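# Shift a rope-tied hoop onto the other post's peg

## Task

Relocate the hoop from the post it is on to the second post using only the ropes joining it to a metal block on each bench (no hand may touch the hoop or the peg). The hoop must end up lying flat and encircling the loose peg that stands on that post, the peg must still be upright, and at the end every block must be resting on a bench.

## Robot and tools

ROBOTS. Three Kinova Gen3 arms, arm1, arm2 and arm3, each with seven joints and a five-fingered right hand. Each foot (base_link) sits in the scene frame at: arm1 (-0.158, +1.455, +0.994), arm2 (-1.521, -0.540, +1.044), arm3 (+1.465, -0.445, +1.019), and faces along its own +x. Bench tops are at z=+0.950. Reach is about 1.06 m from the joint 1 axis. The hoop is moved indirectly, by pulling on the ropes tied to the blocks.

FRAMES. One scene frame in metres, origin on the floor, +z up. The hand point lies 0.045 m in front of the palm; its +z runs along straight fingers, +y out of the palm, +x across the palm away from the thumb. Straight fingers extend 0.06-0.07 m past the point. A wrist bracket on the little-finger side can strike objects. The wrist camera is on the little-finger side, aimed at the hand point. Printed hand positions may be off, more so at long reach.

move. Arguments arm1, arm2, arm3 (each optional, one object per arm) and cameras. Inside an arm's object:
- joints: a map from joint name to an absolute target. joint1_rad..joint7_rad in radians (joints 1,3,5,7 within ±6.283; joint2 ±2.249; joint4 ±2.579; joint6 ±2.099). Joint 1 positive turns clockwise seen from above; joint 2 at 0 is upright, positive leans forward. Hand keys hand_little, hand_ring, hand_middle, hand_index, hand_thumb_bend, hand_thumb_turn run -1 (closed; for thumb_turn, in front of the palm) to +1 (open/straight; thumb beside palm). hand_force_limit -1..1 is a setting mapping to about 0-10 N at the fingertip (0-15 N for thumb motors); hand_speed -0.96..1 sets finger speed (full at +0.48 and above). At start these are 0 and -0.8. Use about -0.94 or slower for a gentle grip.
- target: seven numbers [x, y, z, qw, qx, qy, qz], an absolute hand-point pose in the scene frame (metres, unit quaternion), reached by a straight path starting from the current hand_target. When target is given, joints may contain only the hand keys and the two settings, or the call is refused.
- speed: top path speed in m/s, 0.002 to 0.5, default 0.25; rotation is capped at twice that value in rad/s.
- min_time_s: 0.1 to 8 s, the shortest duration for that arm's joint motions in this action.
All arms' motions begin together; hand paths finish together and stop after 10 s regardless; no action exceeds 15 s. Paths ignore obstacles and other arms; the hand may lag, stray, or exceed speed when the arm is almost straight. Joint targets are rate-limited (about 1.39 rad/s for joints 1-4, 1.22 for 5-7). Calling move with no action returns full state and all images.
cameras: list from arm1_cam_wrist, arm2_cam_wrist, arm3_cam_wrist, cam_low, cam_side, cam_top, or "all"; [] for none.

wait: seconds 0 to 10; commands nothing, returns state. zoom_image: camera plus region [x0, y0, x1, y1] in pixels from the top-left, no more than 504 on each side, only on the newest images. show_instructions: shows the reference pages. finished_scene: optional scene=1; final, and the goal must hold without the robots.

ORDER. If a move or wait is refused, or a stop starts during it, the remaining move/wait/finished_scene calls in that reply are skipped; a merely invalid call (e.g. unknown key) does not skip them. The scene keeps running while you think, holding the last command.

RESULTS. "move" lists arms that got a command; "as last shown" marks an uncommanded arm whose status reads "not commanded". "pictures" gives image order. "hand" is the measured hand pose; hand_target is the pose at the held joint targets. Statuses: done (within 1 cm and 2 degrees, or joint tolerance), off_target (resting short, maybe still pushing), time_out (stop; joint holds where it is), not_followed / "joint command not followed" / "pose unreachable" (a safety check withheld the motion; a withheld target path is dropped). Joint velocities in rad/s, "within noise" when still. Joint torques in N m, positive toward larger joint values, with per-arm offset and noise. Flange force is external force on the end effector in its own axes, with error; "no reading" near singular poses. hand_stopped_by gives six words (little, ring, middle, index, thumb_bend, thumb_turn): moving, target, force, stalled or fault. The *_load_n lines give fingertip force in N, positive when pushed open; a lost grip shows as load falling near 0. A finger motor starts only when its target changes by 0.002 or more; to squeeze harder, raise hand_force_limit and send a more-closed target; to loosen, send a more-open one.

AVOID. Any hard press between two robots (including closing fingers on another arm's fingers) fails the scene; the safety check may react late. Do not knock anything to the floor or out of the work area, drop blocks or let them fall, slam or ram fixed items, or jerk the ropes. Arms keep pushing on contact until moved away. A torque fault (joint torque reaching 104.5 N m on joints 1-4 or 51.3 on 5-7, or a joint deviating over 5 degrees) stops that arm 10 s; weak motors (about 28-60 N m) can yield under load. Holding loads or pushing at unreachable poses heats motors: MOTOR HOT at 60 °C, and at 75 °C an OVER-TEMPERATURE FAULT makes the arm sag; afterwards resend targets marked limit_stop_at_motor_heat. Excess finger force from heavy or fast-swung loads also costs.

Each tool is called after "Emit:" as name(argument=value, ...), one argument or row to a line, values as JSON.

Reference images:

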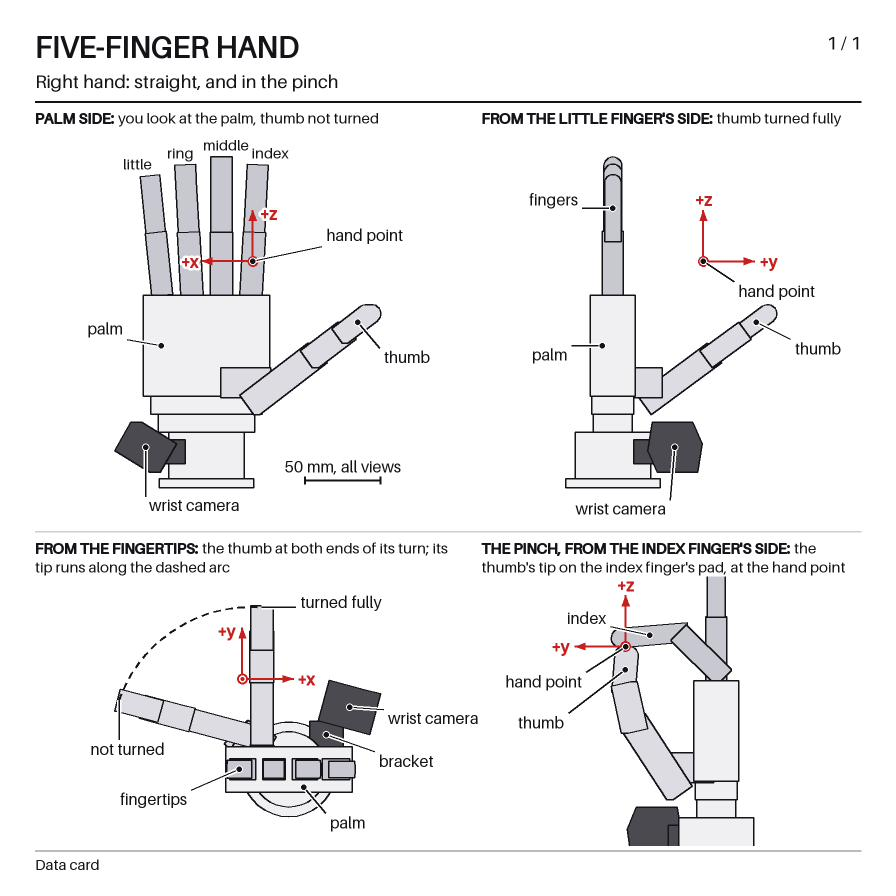

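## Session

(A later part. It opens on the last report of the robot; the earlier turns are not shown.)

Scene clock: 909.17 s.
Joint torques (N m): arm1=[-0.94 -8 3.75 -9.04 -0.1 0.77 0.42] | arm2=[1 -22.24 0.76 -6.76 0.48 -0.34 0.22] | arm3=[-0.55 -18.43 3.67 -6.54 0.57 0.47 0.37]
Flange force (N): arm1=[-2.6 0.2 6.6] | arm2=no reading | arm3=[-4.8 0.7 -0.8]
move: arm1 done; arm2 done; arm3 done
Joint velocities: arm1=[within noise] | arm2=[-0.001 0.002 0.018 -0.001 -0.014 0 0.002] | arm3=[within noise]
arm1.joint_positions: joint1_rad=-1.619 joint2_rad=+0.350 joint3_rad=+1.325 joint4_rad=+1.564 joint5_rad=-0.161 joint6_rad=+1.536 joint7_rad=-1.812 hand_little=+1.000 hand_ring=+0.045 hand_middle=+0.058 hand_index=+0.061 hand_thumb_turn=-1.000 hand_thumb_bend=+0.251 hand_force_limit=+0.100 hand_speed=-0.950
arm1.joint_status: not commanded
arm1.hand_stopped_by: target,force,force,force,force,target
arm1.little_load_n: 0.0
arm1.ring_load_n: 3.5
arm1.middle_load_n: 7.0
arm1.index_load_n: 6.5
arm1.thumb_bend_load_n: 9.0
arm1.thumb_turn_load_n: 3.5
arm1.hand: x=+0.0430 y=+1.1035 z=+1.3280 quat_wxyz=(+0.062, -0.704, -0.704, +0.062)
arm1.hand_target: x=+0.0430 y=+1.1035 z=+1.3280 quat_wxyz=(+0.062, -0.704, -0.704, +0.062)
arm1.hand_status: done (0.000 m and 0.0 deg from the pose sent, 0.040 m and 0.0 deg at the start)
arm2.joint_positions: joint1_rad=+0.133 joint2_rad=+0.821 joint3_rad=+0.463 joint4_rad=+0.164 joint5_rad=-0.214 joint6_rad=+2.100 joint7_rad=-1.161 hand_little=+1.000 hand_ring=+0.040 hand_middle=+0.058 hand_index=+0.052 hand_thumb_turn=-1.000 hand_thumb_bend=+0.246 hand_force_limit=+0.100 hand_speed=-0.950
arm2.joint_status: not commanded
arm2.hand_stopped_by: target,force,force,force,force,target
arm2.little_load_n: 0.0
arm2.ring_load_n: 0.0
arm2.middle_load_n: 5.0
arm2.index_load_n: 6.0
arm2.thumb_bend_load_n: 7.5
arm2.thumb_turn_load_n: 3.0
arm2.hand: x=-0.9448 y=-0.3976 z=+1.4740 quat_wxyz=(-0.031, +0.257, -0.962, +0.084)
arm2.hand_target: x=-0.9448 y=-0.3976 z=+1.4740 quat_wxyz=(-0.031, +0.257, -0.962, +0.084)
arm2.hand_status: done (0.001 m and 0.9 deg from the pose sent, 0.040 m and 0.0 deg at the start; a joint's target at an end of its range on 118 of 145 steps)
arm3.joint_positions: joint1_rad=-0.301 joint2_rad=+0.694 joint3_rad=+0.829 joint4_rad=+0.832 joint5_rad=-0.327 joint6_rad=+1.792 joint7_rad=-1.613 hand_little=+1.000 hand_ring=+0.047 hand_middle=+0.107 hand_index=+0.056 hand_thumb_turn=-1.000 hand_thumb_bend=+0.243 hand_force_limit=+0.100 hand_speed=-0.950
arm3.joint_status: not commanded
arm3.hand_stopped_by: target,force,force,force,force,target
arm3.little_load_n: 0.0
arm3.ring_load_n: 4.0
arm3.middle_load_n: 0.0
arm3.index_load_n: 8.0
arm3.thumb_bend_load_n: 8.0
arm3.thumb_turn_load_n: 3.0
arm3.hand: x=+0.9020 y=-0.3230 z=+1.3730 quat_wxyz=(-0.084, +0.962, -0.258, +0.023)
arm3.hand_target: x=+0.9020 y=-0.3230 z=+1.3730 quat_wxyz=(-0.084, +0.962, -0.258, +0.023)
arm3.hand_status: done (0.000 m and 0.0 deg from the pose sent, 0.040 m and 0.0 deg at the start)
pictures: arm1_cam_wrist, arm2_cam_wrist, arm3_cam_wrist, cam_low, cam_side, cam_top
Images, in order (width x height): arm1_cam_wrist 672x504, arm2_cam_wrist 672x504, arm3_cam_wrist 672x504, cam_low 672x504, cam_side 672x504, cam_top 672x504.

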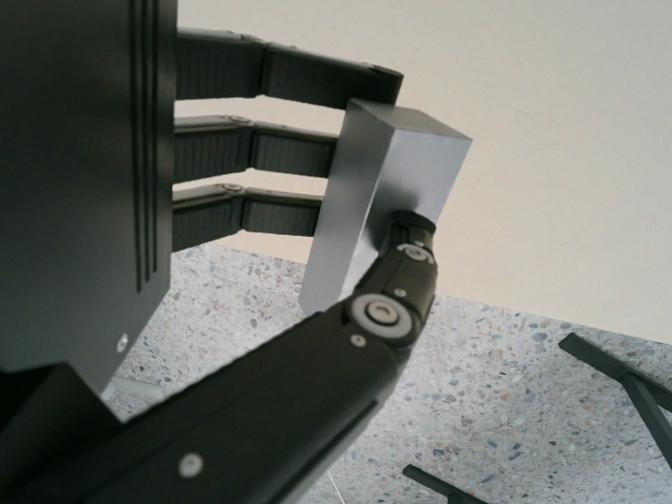

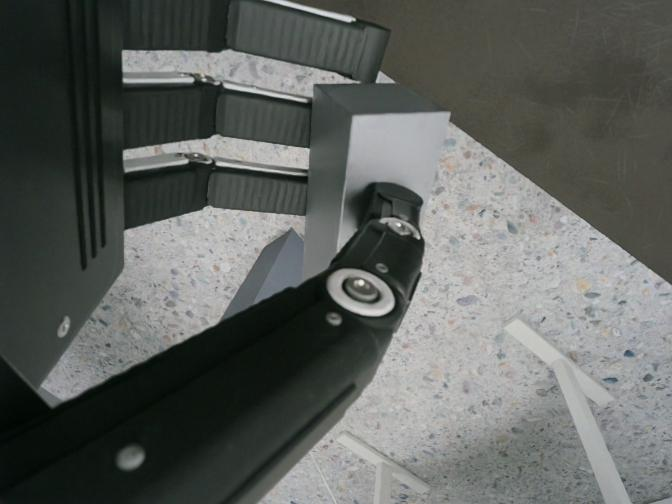

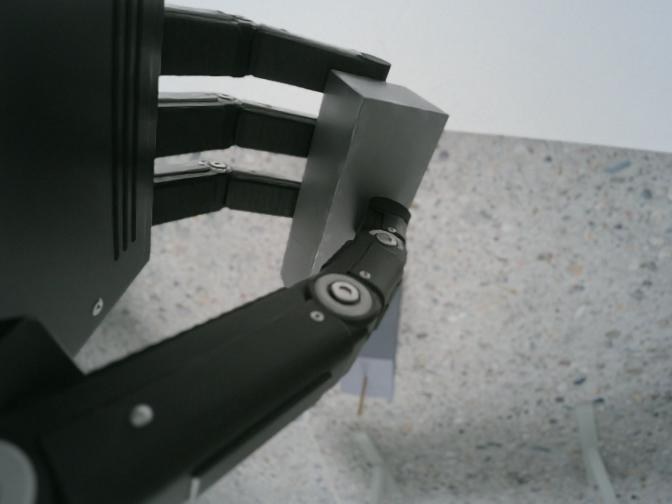

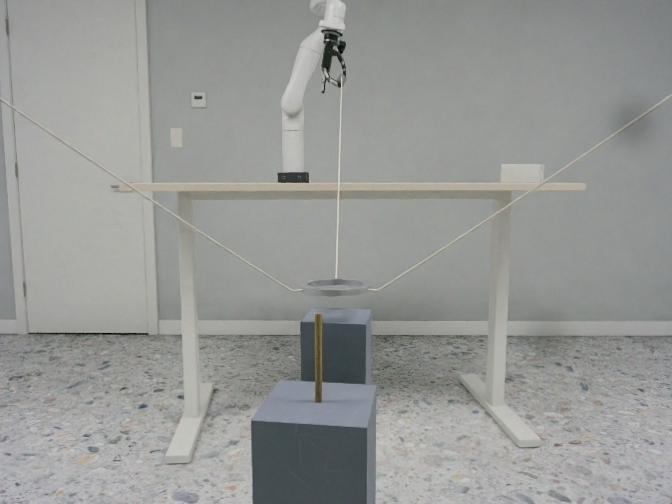

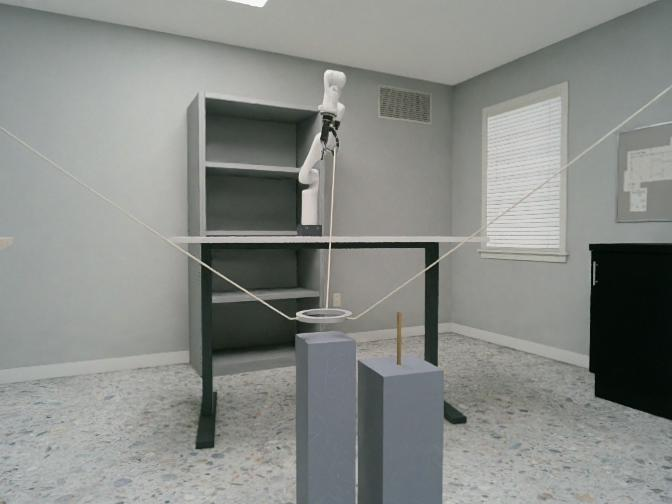

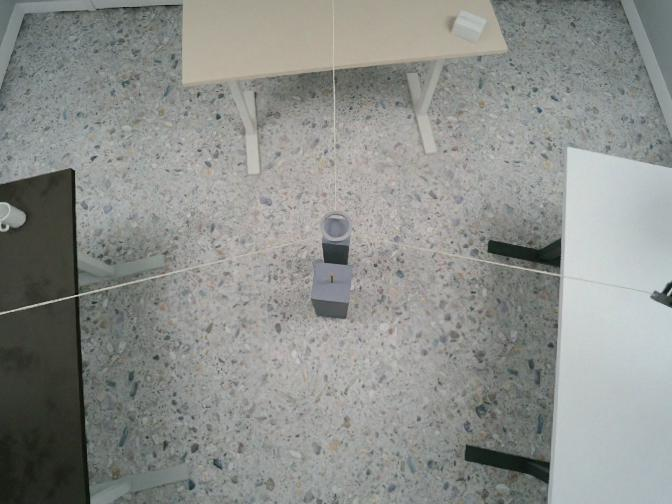

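Emit:
move(
  arm1={"target": [0.024, 1.038, 1.315, -0.0617, 0.7044, 0.7044, -0.0617], "speed": 0.04},
  arm2={"target": [-1.010, -0.532, 1.448, 0.0226, -0.2578, 0.9622, -0.0842], "speed": 0.04},
  arm3={"target": [0.9315, -0.459, 1.360, -0.0842, 0.9622, -0.2578, 0.0226], "speed": 0.04},
  cameras=["all"],
)

Emit:
zoom_image(
  camera="cam_low",
  region=[200, 200, 504, 450],
)

Emit:
zoom_image(
  camera="cam_side",
  region=[220, 250, 500, 450],
)

Emit:
zoom_image(
  camera="cam_top",
  region=[260, 170, 410, 330],
)

Scene clock: 942.80 s.
Joint torques (N m): arm1=[-1.07 -11.7 4.56 -8.79 -0.05 0.8 0.5] | arm2=[1.07 -17.46 1.96 -8.21 0.59 -0.29 0.1] | arm3=[-0.71 -16.02 3.58 -6.79 0.47 0.66 0.35]
Flange force (N): arm1=[-0.8 -0.5 6.6] | arm2=[-3.3 0.9 0.4] | arm3=[-4.0 1.2 0.0]
move: arm1 done; arm2 done; arm3 done
Joint velocities: within noise
arm1.joint_positions: joint1_rad=-1.302 joint2_rad=+0.474 joint3_rad=+1.206 joint4_rad=+1.452 joint5_rad=-0.257 joint6_rad=+1.526 joint7_rad=-1.639 hand_little=+1.000 hand_ring=+0.045 hand_middle=+0.058 hand_index=+0.061 hand_thumb_turn=-1.000 hand_thumb_bend=+0.251 hand_force_limit=+0.100 hand_speed=-0.950
arm1.joint_status: not commanded
arm1.hand_stopped_by: target,force,force,force,force,target
arm1.little_load_n: 0.0
arm1.ring_load_n: 3.5
arm1.middle_load_n: 7.0
arm1.index_load_n: 6.5
arm1.thumb_bend_load_n: 9.0
arm1.thumb_turn_load_n: 3.5
arm1.hand: x=+0.0240 y=+1.0380 z=+1.3150 quat_wxyz=(+0.062, -0.704, -0.704, +0.062)
arm1.hand_target: x=+0.0240 y=+1.0380 z=+1.3150 quat_wxyz=(+0.062, -0.704, -0.704, +0.062)
arm1.hand_status: done (0.000 m and 0.0 deg from the pose sent, 0.069 m and 0.0 deg at the start)
arm2.joint_positions: joint1_rad=+0.150 joint2_rad=+0.473 joint3_rad=+0.514 joint4_rad=+0.932 joint5_rad=-0.089 joint6_rad=+1.682 joint7_rad=-0.897 hand_little=+1.000 hand_ring=+0.040 hand_middle=+0.058 hand_index=+0.052 hand_thumb_turn=-1.000 hand_thumb_bend=+0.246 hand_force_limit=+0.100 hand_speed=-0.950
arm2.joint_status: not commanded
arm2.hand_stopped_by: target,force,force,force,force,target
arm2.little_load_n: 0.0
arm2.ring_load_n: 0.5
arm2.middle_load_n: 5.0
arm2.index_load_n: 6.0
arm2.thumb_bend_load_n: 7.5
arm2.thumb_turn_load_n: 3.5
arm2.hand: x=-1.0100 y=-0.5320 z=+1.4480 quat_wxyz=(-0.023, +0.258, -0.962, +0.084)
arm2.hand_target: x=-1.0100 y=-0.5320 z=+1.4480 quat_wxyz=(-0.023, +0.258, -0.962, +0.084)
arm2.hand_status: done (0.000 m and 0.0 deg from the pose sent, 0.152 m and 0.9 deg at the start)
arm3.joint_positions: joint1_rad=-0.668 joint2_rad=+0.585 joint3_rad=+0.866 joint4_rad=+1.082 joint5_rad=-0.273 joint6_rad=+1.706 joint7_rad=-1.848 hand_little=+1.000 hand_ring=+0.047 hand_middle=+0.107 hand_index=+0.056 hand_thumb_turn=-1.000 hand_thumb_bend=+0.243 hand_force_limit=+0.100 hand_speed=-0.950
arm3.joint_status: not commanded
arm3.hand_stopped_by: target,force,force,force,force,target
arm3.little_load_n: 0.0
arm3.ring_load_n: 4.0
arm3.middle_load_n: 0.0
arm3.index_load_n: 8.0
arm3.thumb_bend_load_n: 8.0
arm3.thumb_turn_load_n: 3.0
arm3.hand: x=+0.9315 y=-0.4590 z=+1.3600 quat_wxyz=(-0.084, +0.962, -0.258, +0.023)
arm3.hand_target: x=+0.9315 y=-0.4590 z=+1.3600 quat_wxyz=(-0.084, +0.962, -0.258, +0.023)
arm3.hand_status: done (0.000 m and 0.0 deg from the pose sent, 0.140 m and 0.0 deg at the start)
pictures: arm1_cam_wrist, arm2_cam_wrist, arm3_cam_wrist, cam_low, cam_side, cam_top
Images, in order (width x height): arm1_cam_wrist 672x504, arm2_cam_wrist 672x504, arm3_cam_wrist 672x504, cam_low 672x504, cam_side 672x504, cam_top 672x504.

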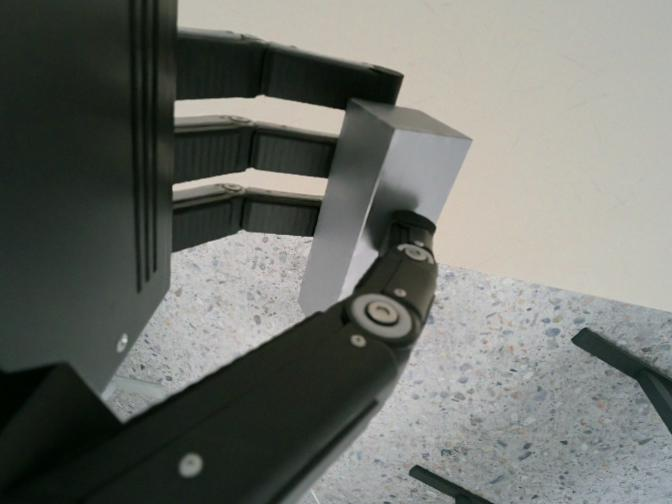

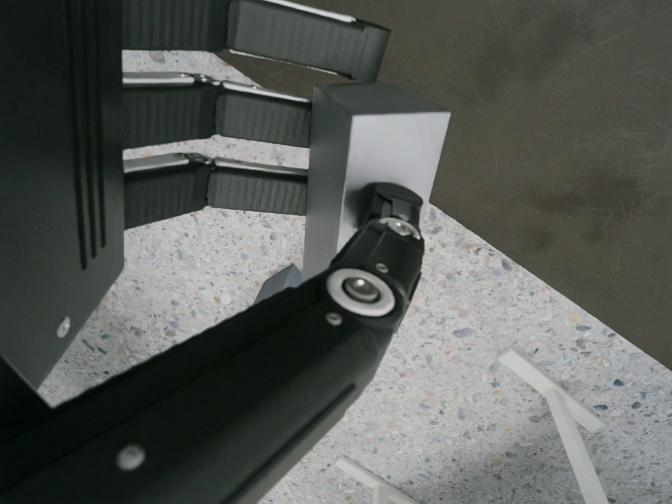

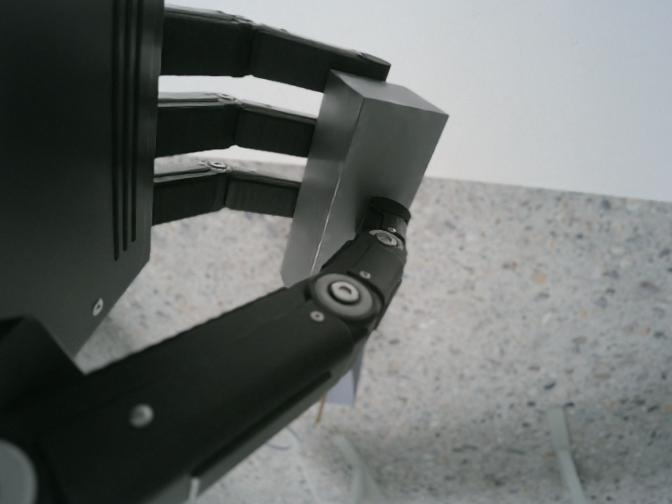

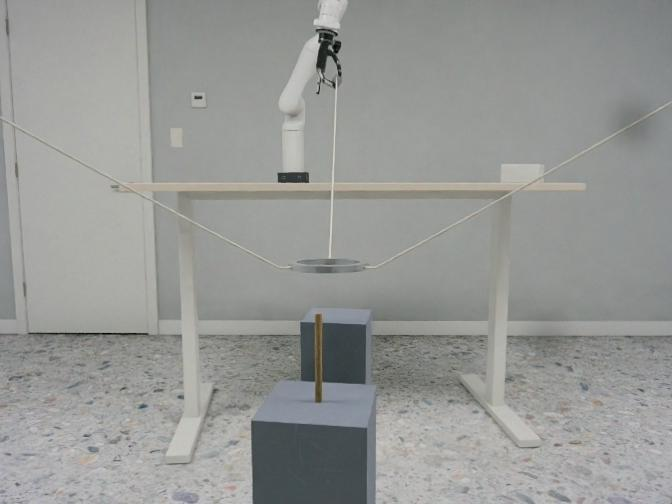

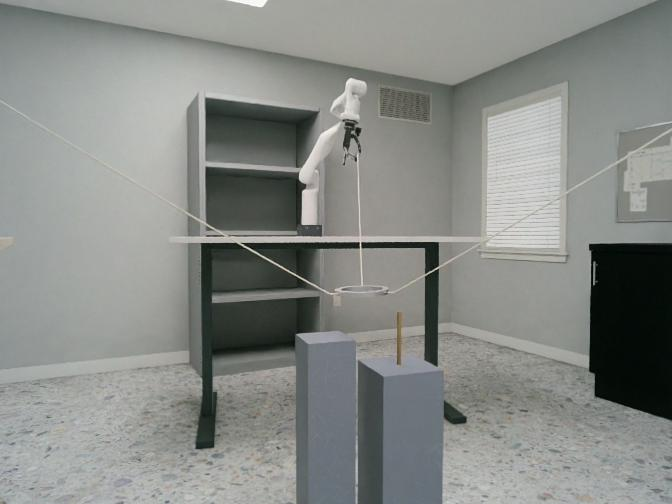

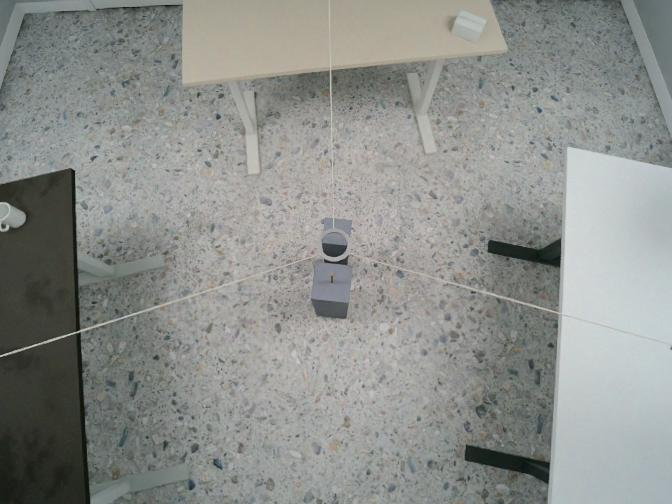

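Scaled by 1.658 from the camera's image (finer frame: 960x720).

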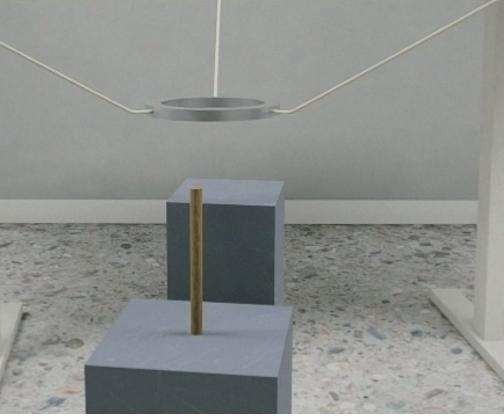

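Scaled by 1.800 from the camera's image (finer frame: 960x720).

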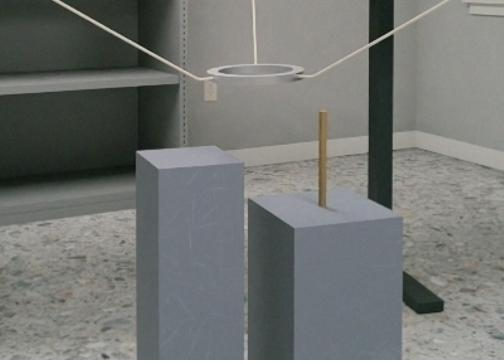

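Scaled by 3.150 from the camera's image (finer frame: 960x720).

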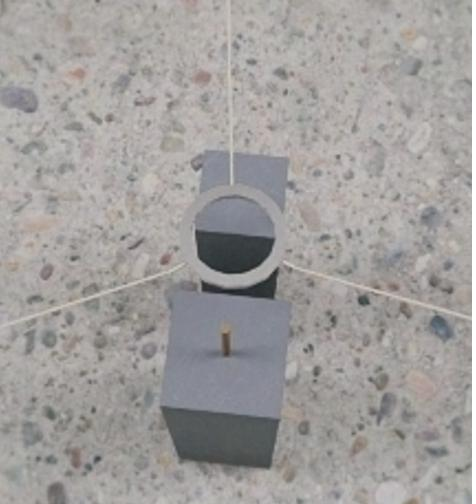

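Emit:
move(
  arm1={"target": [0.010, 0.968, 1.257, -0.0617, 0.7044, 0.7044, -0.0617], "speed": 0.04},
  arm2={"target": [-1.070, -0.671, 1.370, 0.0226, -0.2578, 0.9622, -0.0842], "speed": 0.04},
  arm3={"target": [0.957, -0.595, 1.295, -0.0842, 0.9622, -0.2578, 0.0226], "speed": 0.04},
  cameras=["all"],
)

Emit:
zoom_image(
  camera="cam_low",
  region=[200, 200, 504, 450],
)

Emit:
zoom_image(
  camera="cam_side",
  region=[220, 250, 500, 450],
)

Emit:
zoom_image(
  camera="cam_top",
  region=[260, 170, 410, 330],
)

Scene clock: 971.53 s.
Joint torques (N m): arm1=[-1.13 -15.52 5.5 -7.96 -0.03 0.84 0.48] | arm2=[1.23 -15.31 2.06 -8.38 0.67 -0.34 0.12] | arm3=[-0.95 -15.81 3.73 -6.51 0.37 0.77 0.39]
Flange force (N): arm1=[-0.3 -0.7 5.7] | arm2=[-3.6 0.2 0.8] | arm3=[-3.9 2.0 0.2]
move: arm1 done; arm2 done; arm3 done
Joint velocities: within noise
arm1.joint_positions: joint1_rad=-1.053 joint2_rad=+0.638 joint3_rad=+1.090 joint4_rad=+1.392 joint5_rad=-0.376 joint6_rad=+1.430 joint7_rad=-1.522 hand_little=+1.000 hand_ring=+0.045 hand_middle=+0.058 hand_index=+0.061 hand_thumb_turn=-1.000 hand_thumb_bend=+0.251 hand_force_limit=+0.100 hand_speed=-0.950
arm1.joint_status: not commanded
arm1.hand_stopped_by: target,force,force,force,force,target
arm1.little_load_n: 0.0
arm1.ring_load_n: 3.5
arm1.middle_load_n: 7.0
arm1.index_load_n: 6.5
arm1.thumb_bend_load_n: 9.0
arm1.thumb_turn_load_n: 3.5
arm1.hand: x=+0.0100 y=+0.9680 z=+1.2570 quat_wxyz=(+0.062, -0.704, -0.704, +0.062)
arm1.hand_target: x=+0.0100 y=+0.9680 z=+1.2570 quat_wxyz=(+0.062, -0.704, -0.704, +0.062)
arm1.hand_status: done (0.000 m and 0.0 deg from the pose sent, 0.092 m and 0.0 deg at the start)
arm2.joint_positions: joint1_rad=+0.359 joint2_rad=+0.370 joint3_rad=+0.543 joint4_rad=+1.341 joint5_rad=-0.084 joint6_rad=+1.342 joint7_rad=-0.614 hand_little=+1.000 hand_ring=+0.040 hand_middle=+0.058 hand_index=+0.052 hand_thumb_turn=-1.000 hand_thumb_bend=+0.246 hand_force_limit=+0.100 hand_speed=-0.950
arm2.joint_status: not commanded
arm2.hand_stopped_by: target,force,force,force,force,target
arm2.little_load_n: 0.0
arm2.ring_load_n: 0.0
arm2.middle_load_n: 5.0
arm2.index_load_n: 6.0
arm2.thumb_bend_load_n: 7.5
arm2.thumb_turn_load_n: 3.5
arm2.hand: x=-1.0700 y=-0.6710 z=+1.3700 quat_wxyz=(-0.023, +0.258, -0.962, +0.084)
arm2.hand_target: x=-1.0700 y=-0.6710 z=+1.3700 quat_wxyz=(-0.023, +0.258, -0.962, +0.084)
arm2.hand_status: done (0.000 m and 0.0 deg from the pose sent, 0.170 m and 0.0 deg at the start)
arm3.joint_positions: joint1_rad=-0.976 joint2_rad=+0.604 joint3_rad=+0.855 joint4_rad=+1.271 joint5_rad=-0.304 joint6_rad=+1.555 joint7_rad=-2.111 hand_little=+1.000 hand_ring=+0.047 hand_middle=+0.107 hand_index=+0.056 hand_thumb_turn=-1.000 hand_thumb_bend=+0.243 hand_force_limit=+0.100 hand_speed=-0.950
arm3.joint_status: not commanded
arm3.hand_stopped_by: target,force,force,force,force,target
arm3.little_load_n: 0.0
arm3.ring_load_n: 3.5
arm3.middle_load_n: 0.0
arm3.index_load_n: 8.5
arm3.thumb_bend_load_n: 8.0
arm3.thumb_turn_load_n: 3.0
arm3.hand: x=+0.9570 y=-0.5950 z=+1.2950 quat_wxyz=(-0.084, +0.962, -0.258, +0.023)
arm3.hand_target: x=+0.9570 y=-0.5950 z=+1.2950 quat_wxyz=(-0.084, +0.962, -0.258, +0.023)
arm3.hand_status: done (0.000 m and 0.0 deg from the pose sent, 0.153 m and 0.0 deg at the start)
pictures: arm1_cam_wrist, arm2_cam_wrist, arm3_cam_wrist, cam_low, cam_side, cam_top
Images, in order (width x height): arm1_cam_wrist 672x504, arm2_cam_wrist 672x504, arm3_cam_wrist 672x504, cam_low 672x504, cam_side 672x504, cam_top 672x504.

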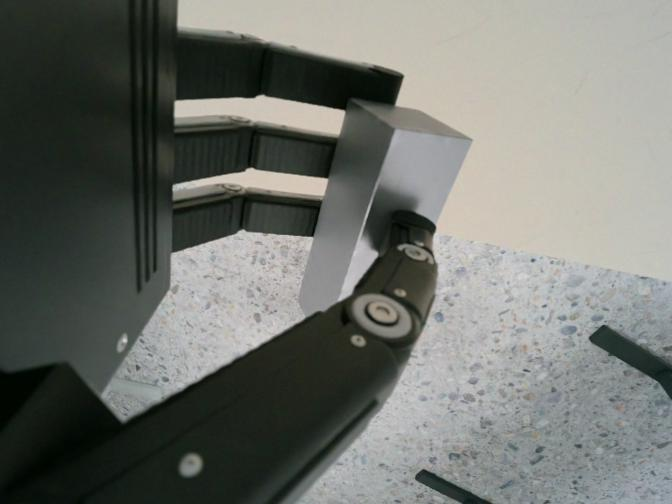

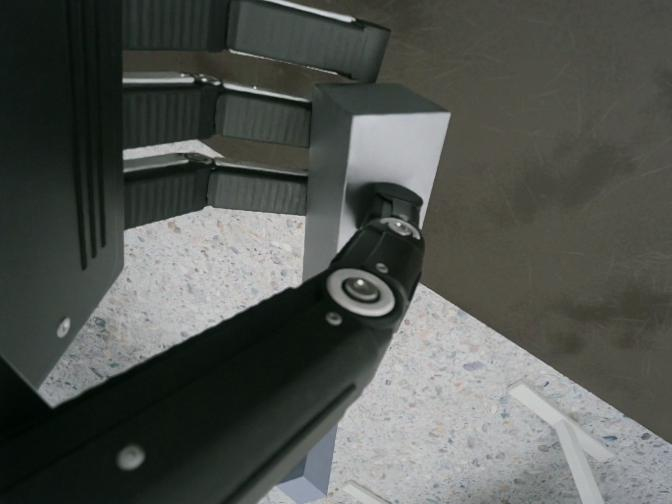

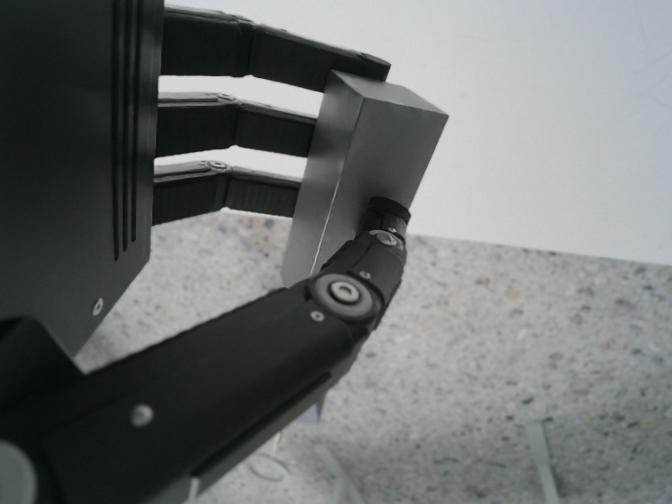

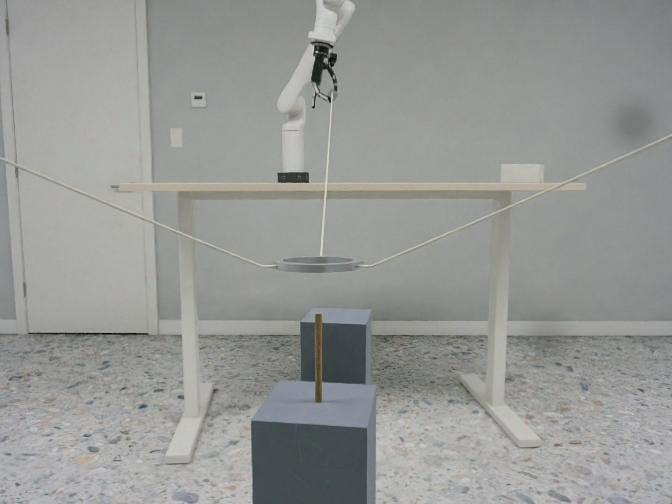

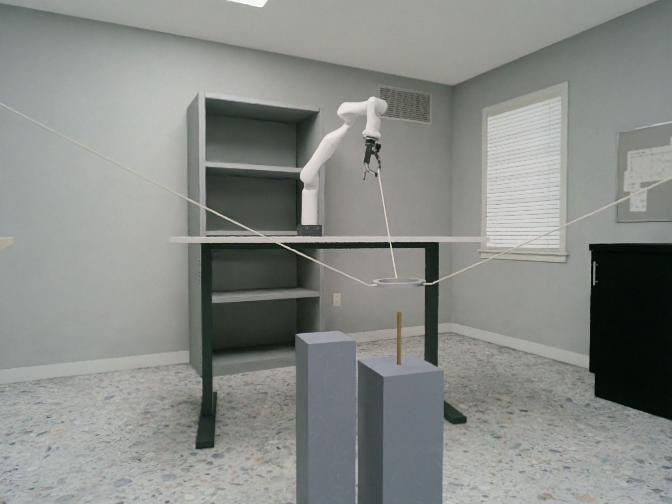

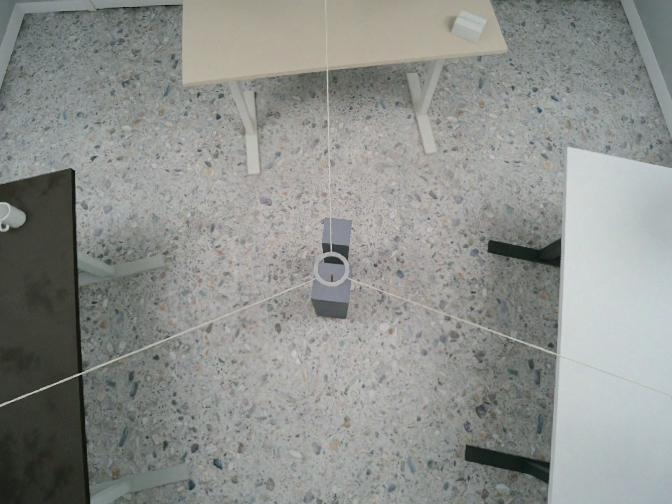

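Scaled by 1.658 from the camera's image (finer frame: 960x720).

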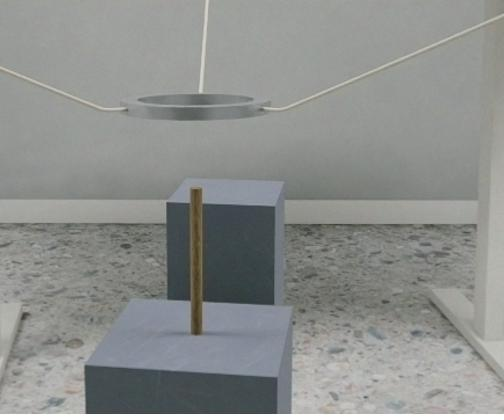

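Scaled by 1.800 from the camera's image (finer frame: 960x720).

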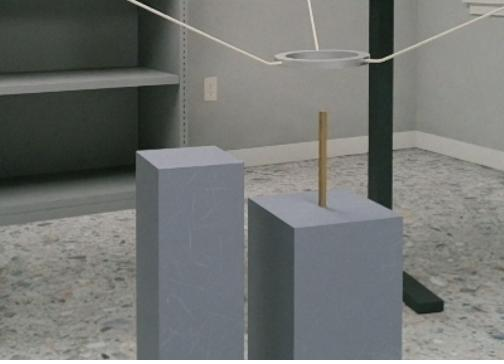

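Scaled by 3.150 from the camera's image (finer frame: 960x720).

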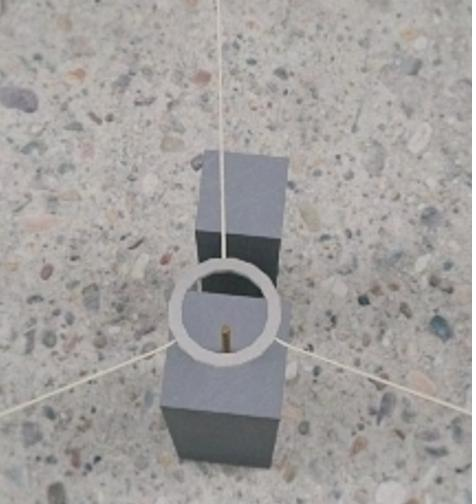

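Emit:
move(
  arm1={"target": [0.010, 0.968, 1.127, -0.0617, 0.7044, 0.7044, -0.0617], "speed": 0.04},
  arm2={"target": [-1.070, -0.671, 1.240, 0.0226, -0.2578, 0.9622, -0.0842], "speed": 0.04},
  arm3={"target": [0.957, -0.595, 1.165, -0.0842, 0.9622, -0.2578, 0.0226], "speed": 0.04},
  cameras=["all"],
)

Emit:
zoom_image(
  camera="cam_low",
  region=[200, 200, 504, 450],
)

Emit:
zoom_image(
  camera="cam_side",
  region=[220, 250, 500, 450],
)

Emit:
zoom_image(
  camera="cam_top",
  region=[260, 170, 410, 330],
)

Scene clock: 986.07 s.
Joint torques (N m): arm1=[-1.19 -16.41 6.1 -6.48 0 0.88 0.46] | arm2=[1.23 -15.87 2.48 -7.19 0.66 -0.39 0.12] | arm3=[-1.07 -16.49 4.24 -5.28 0.35 0.77 0.41]
Flange force (N): arm1=[0.3 -1.2 5.5] | arm2=[-4.0 0.2 0.8] | arm3=[-4.0 1.9 1.0]
move: arm1 done; arm2 done; arm3 done
Joint velocities: within noise
arm1.joint_positions: joint1_rad=-1.023 joint2_rad=+0.775 joint3_rad=+0.989 joint4_rad=+1.629 joint5_rad=-0.499 joint6_rad=+1.102 joint7_rad=-1.460 hand_little=+1.000 hand_ring=+0.045 hand_middle=+0.058 hand_index=+0.061 hand_thumb_turn=-1.000 hand_thumb_bend=+0.251 hand_force_limit=+0.100 hand_speed=-0.950
arm1.joint_status: not commanded
arm1.hand_stopped_by: target,force,force,force,force,target
arm1.little_load_n: 0.0
arm1.ring_load_n: 3.5
arm1.middle_load_n: 7.0
arm1.index_load_n: 6.5
arm1.thumb_bend_load_n: 9.0
arm1.thumb_turn_load_n: 3.5
arm1.hand: x=+0.0100 y=+0.9680 z=+1.1270 quat_wxyz=(+0.062, -0.704, -0.704, +0.062)
arm1.hand_target: x=+0.0100 y=+0.9680 z=+1.1270 quat_wxyz=(+0.062, -0.704, -0.704, +0.062)
arm1.hand_status: done (0.000 m and 0.0 deg from the pose sent, 0.130 m and 0.0 deg at the start)
arm2.joint_positions: joint1_rad=+0.373 joint2_rad=+0.464 joint3_rad=+0.506 joint4_rad=+1.641 joint5_rad=-0.131 joint6_rad=+0.957 joint7_rad=-0.598 hand_little=+1.000 hand_ring=+0.040 hand_middle=+0.058 hand_index=+0.052 hand_thumb_turn=-1.000 hand_thumb_bend=+0.246 hand_force_limit=+0.100 hand_speed=-0.950
arm2.joint_status: not commanded
arm2.hand_stopped_by: target,force,force,force,force,target
arm2.little_load_n: 0.0
arm2.ring_load_n: 0.0
arm2.middle_load_n: 5.5
arm2.index_load_n: 6.0
arm2.thumb_bend_load_n: 7.5
arm2.thumb_turn_load_n: 3.5
arm2.hand: x=-1.0700 y=-0.6710 z=+1.2400 quat_wxyz=(-0.023, +0.258, -0.962, +0.084)
arm2.hand_target: x=-1.0700 y=-0.6710 z=+1.2400 quat_wxyz=(-0.023, +0.258, -0.962, +0.084)
arm2.hand_status: done (0.000 m and 0.0 deg from the pose sent, 0.130 m and 0.0 deg at the start)
arm3.joint_positions: joint1_rad=-0.974 joint2_rad=+0.724 joint3_rad=+0.793 joint4_rad=+1.525 joint5_rad=-0.388 joint6_rad=+1.214 joint7_rad=-2.068 hand_little=+1.000 hand_ring=+0.047 hand_middle=+0.107 hand_index=+0.056 hand_thumb_turn=-1.000 hand_thumb_bend=+0.243 hand_force_limit=+0.100 hand_speed=-0.950
arm3.joint_status: not commanded
arm3.hand_stopped_by: target,force,force,force,force,target
arm3.little_load_n: 0.0
arm3.ring_load_n: 4.0
arm3.middle_load_n: 0.0
arm3.index_load_n: 8.0
arm3.thumb_bend_load_n: 8.0
arm3.thumb_turn_load_n: 3.0
arm3.hand: x=+0.9570 y=-0.5950 z=+1.1650 quat_wxyz=(-0.084, +0.962, -0.258, +0.023)
arm3.hand_target: x=+0.9570 y=-0.5950 z=+1.1650 quat_wxyz=(-0.084, +0.962, -0.258, +0.023)
arm3.hand_status: done (0.000 m and 0.0 deg from the pose sent, 0.130 m and 0.0 deg at the start)
pictures: arm1_cam_wrist, arm2_cam_wrist, arm3_cam_wrist, cam_low, cam_side, cam_top
Images, in order (width x height): arm1_cam_wrist 672x504, arm2_cam_wrist 672x504, arm3_cam_wrist 672x504, cam_low 672x504, cam_side 672x504, cam_top 672x504.

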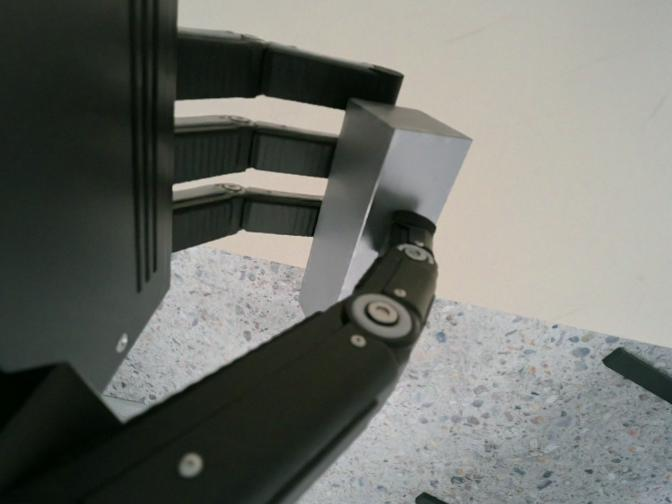

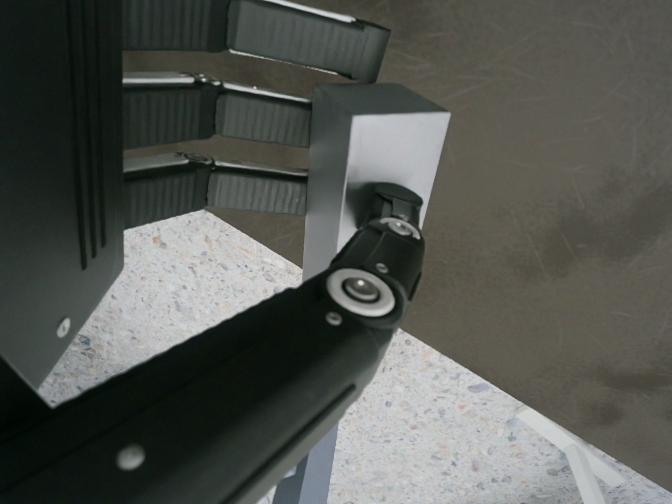

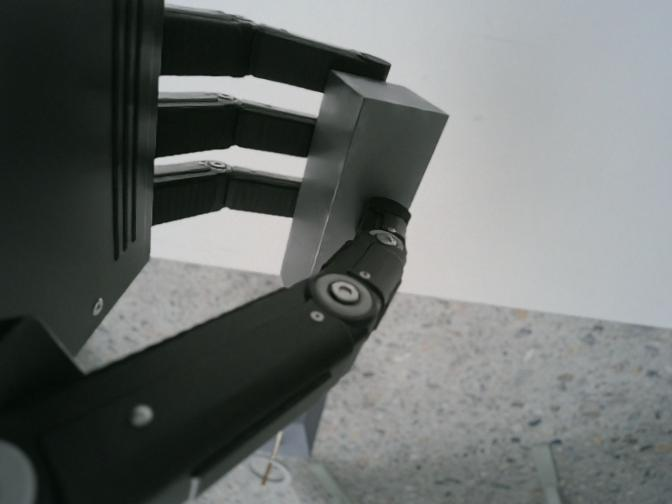

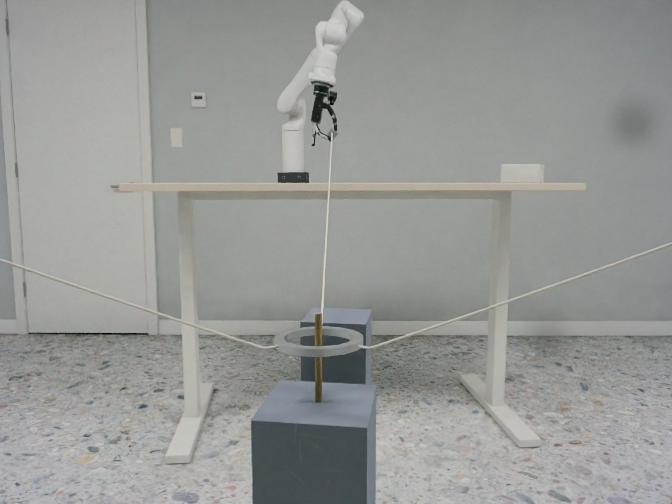

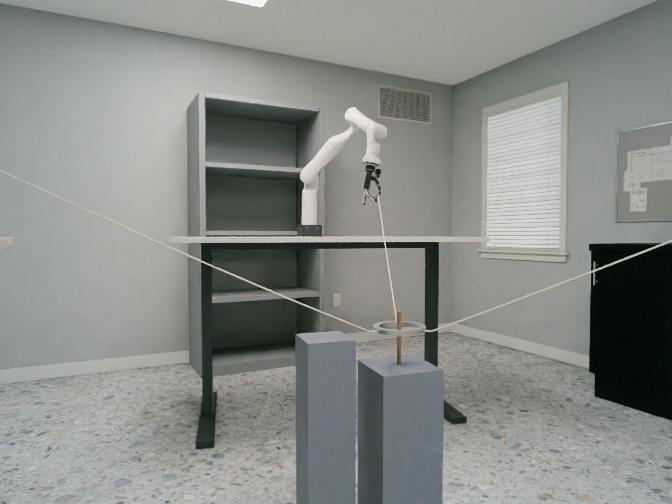

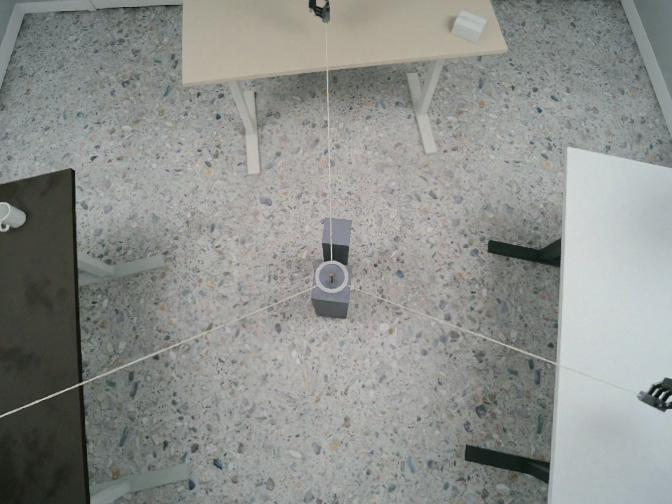

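Scaled by 1.658 from the camera's image (finer frame: 960x720).

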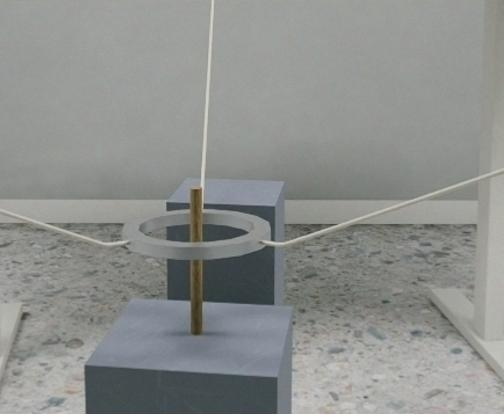

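Scaled by 1.800 from the camera's image (finer frame: 960x720).

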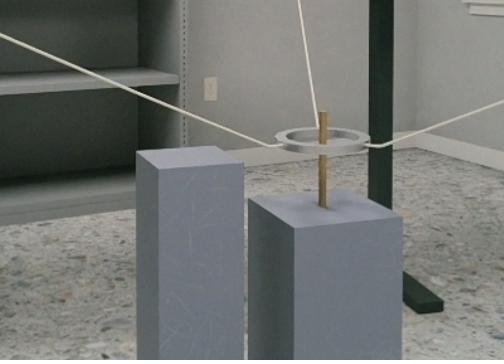

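Scaled by 3.150 from the camera's image (finer frame: 960x720).

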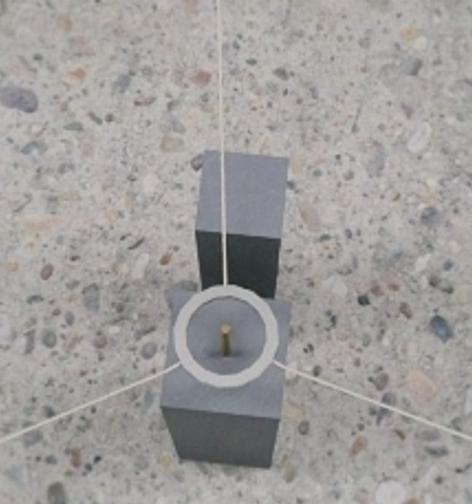

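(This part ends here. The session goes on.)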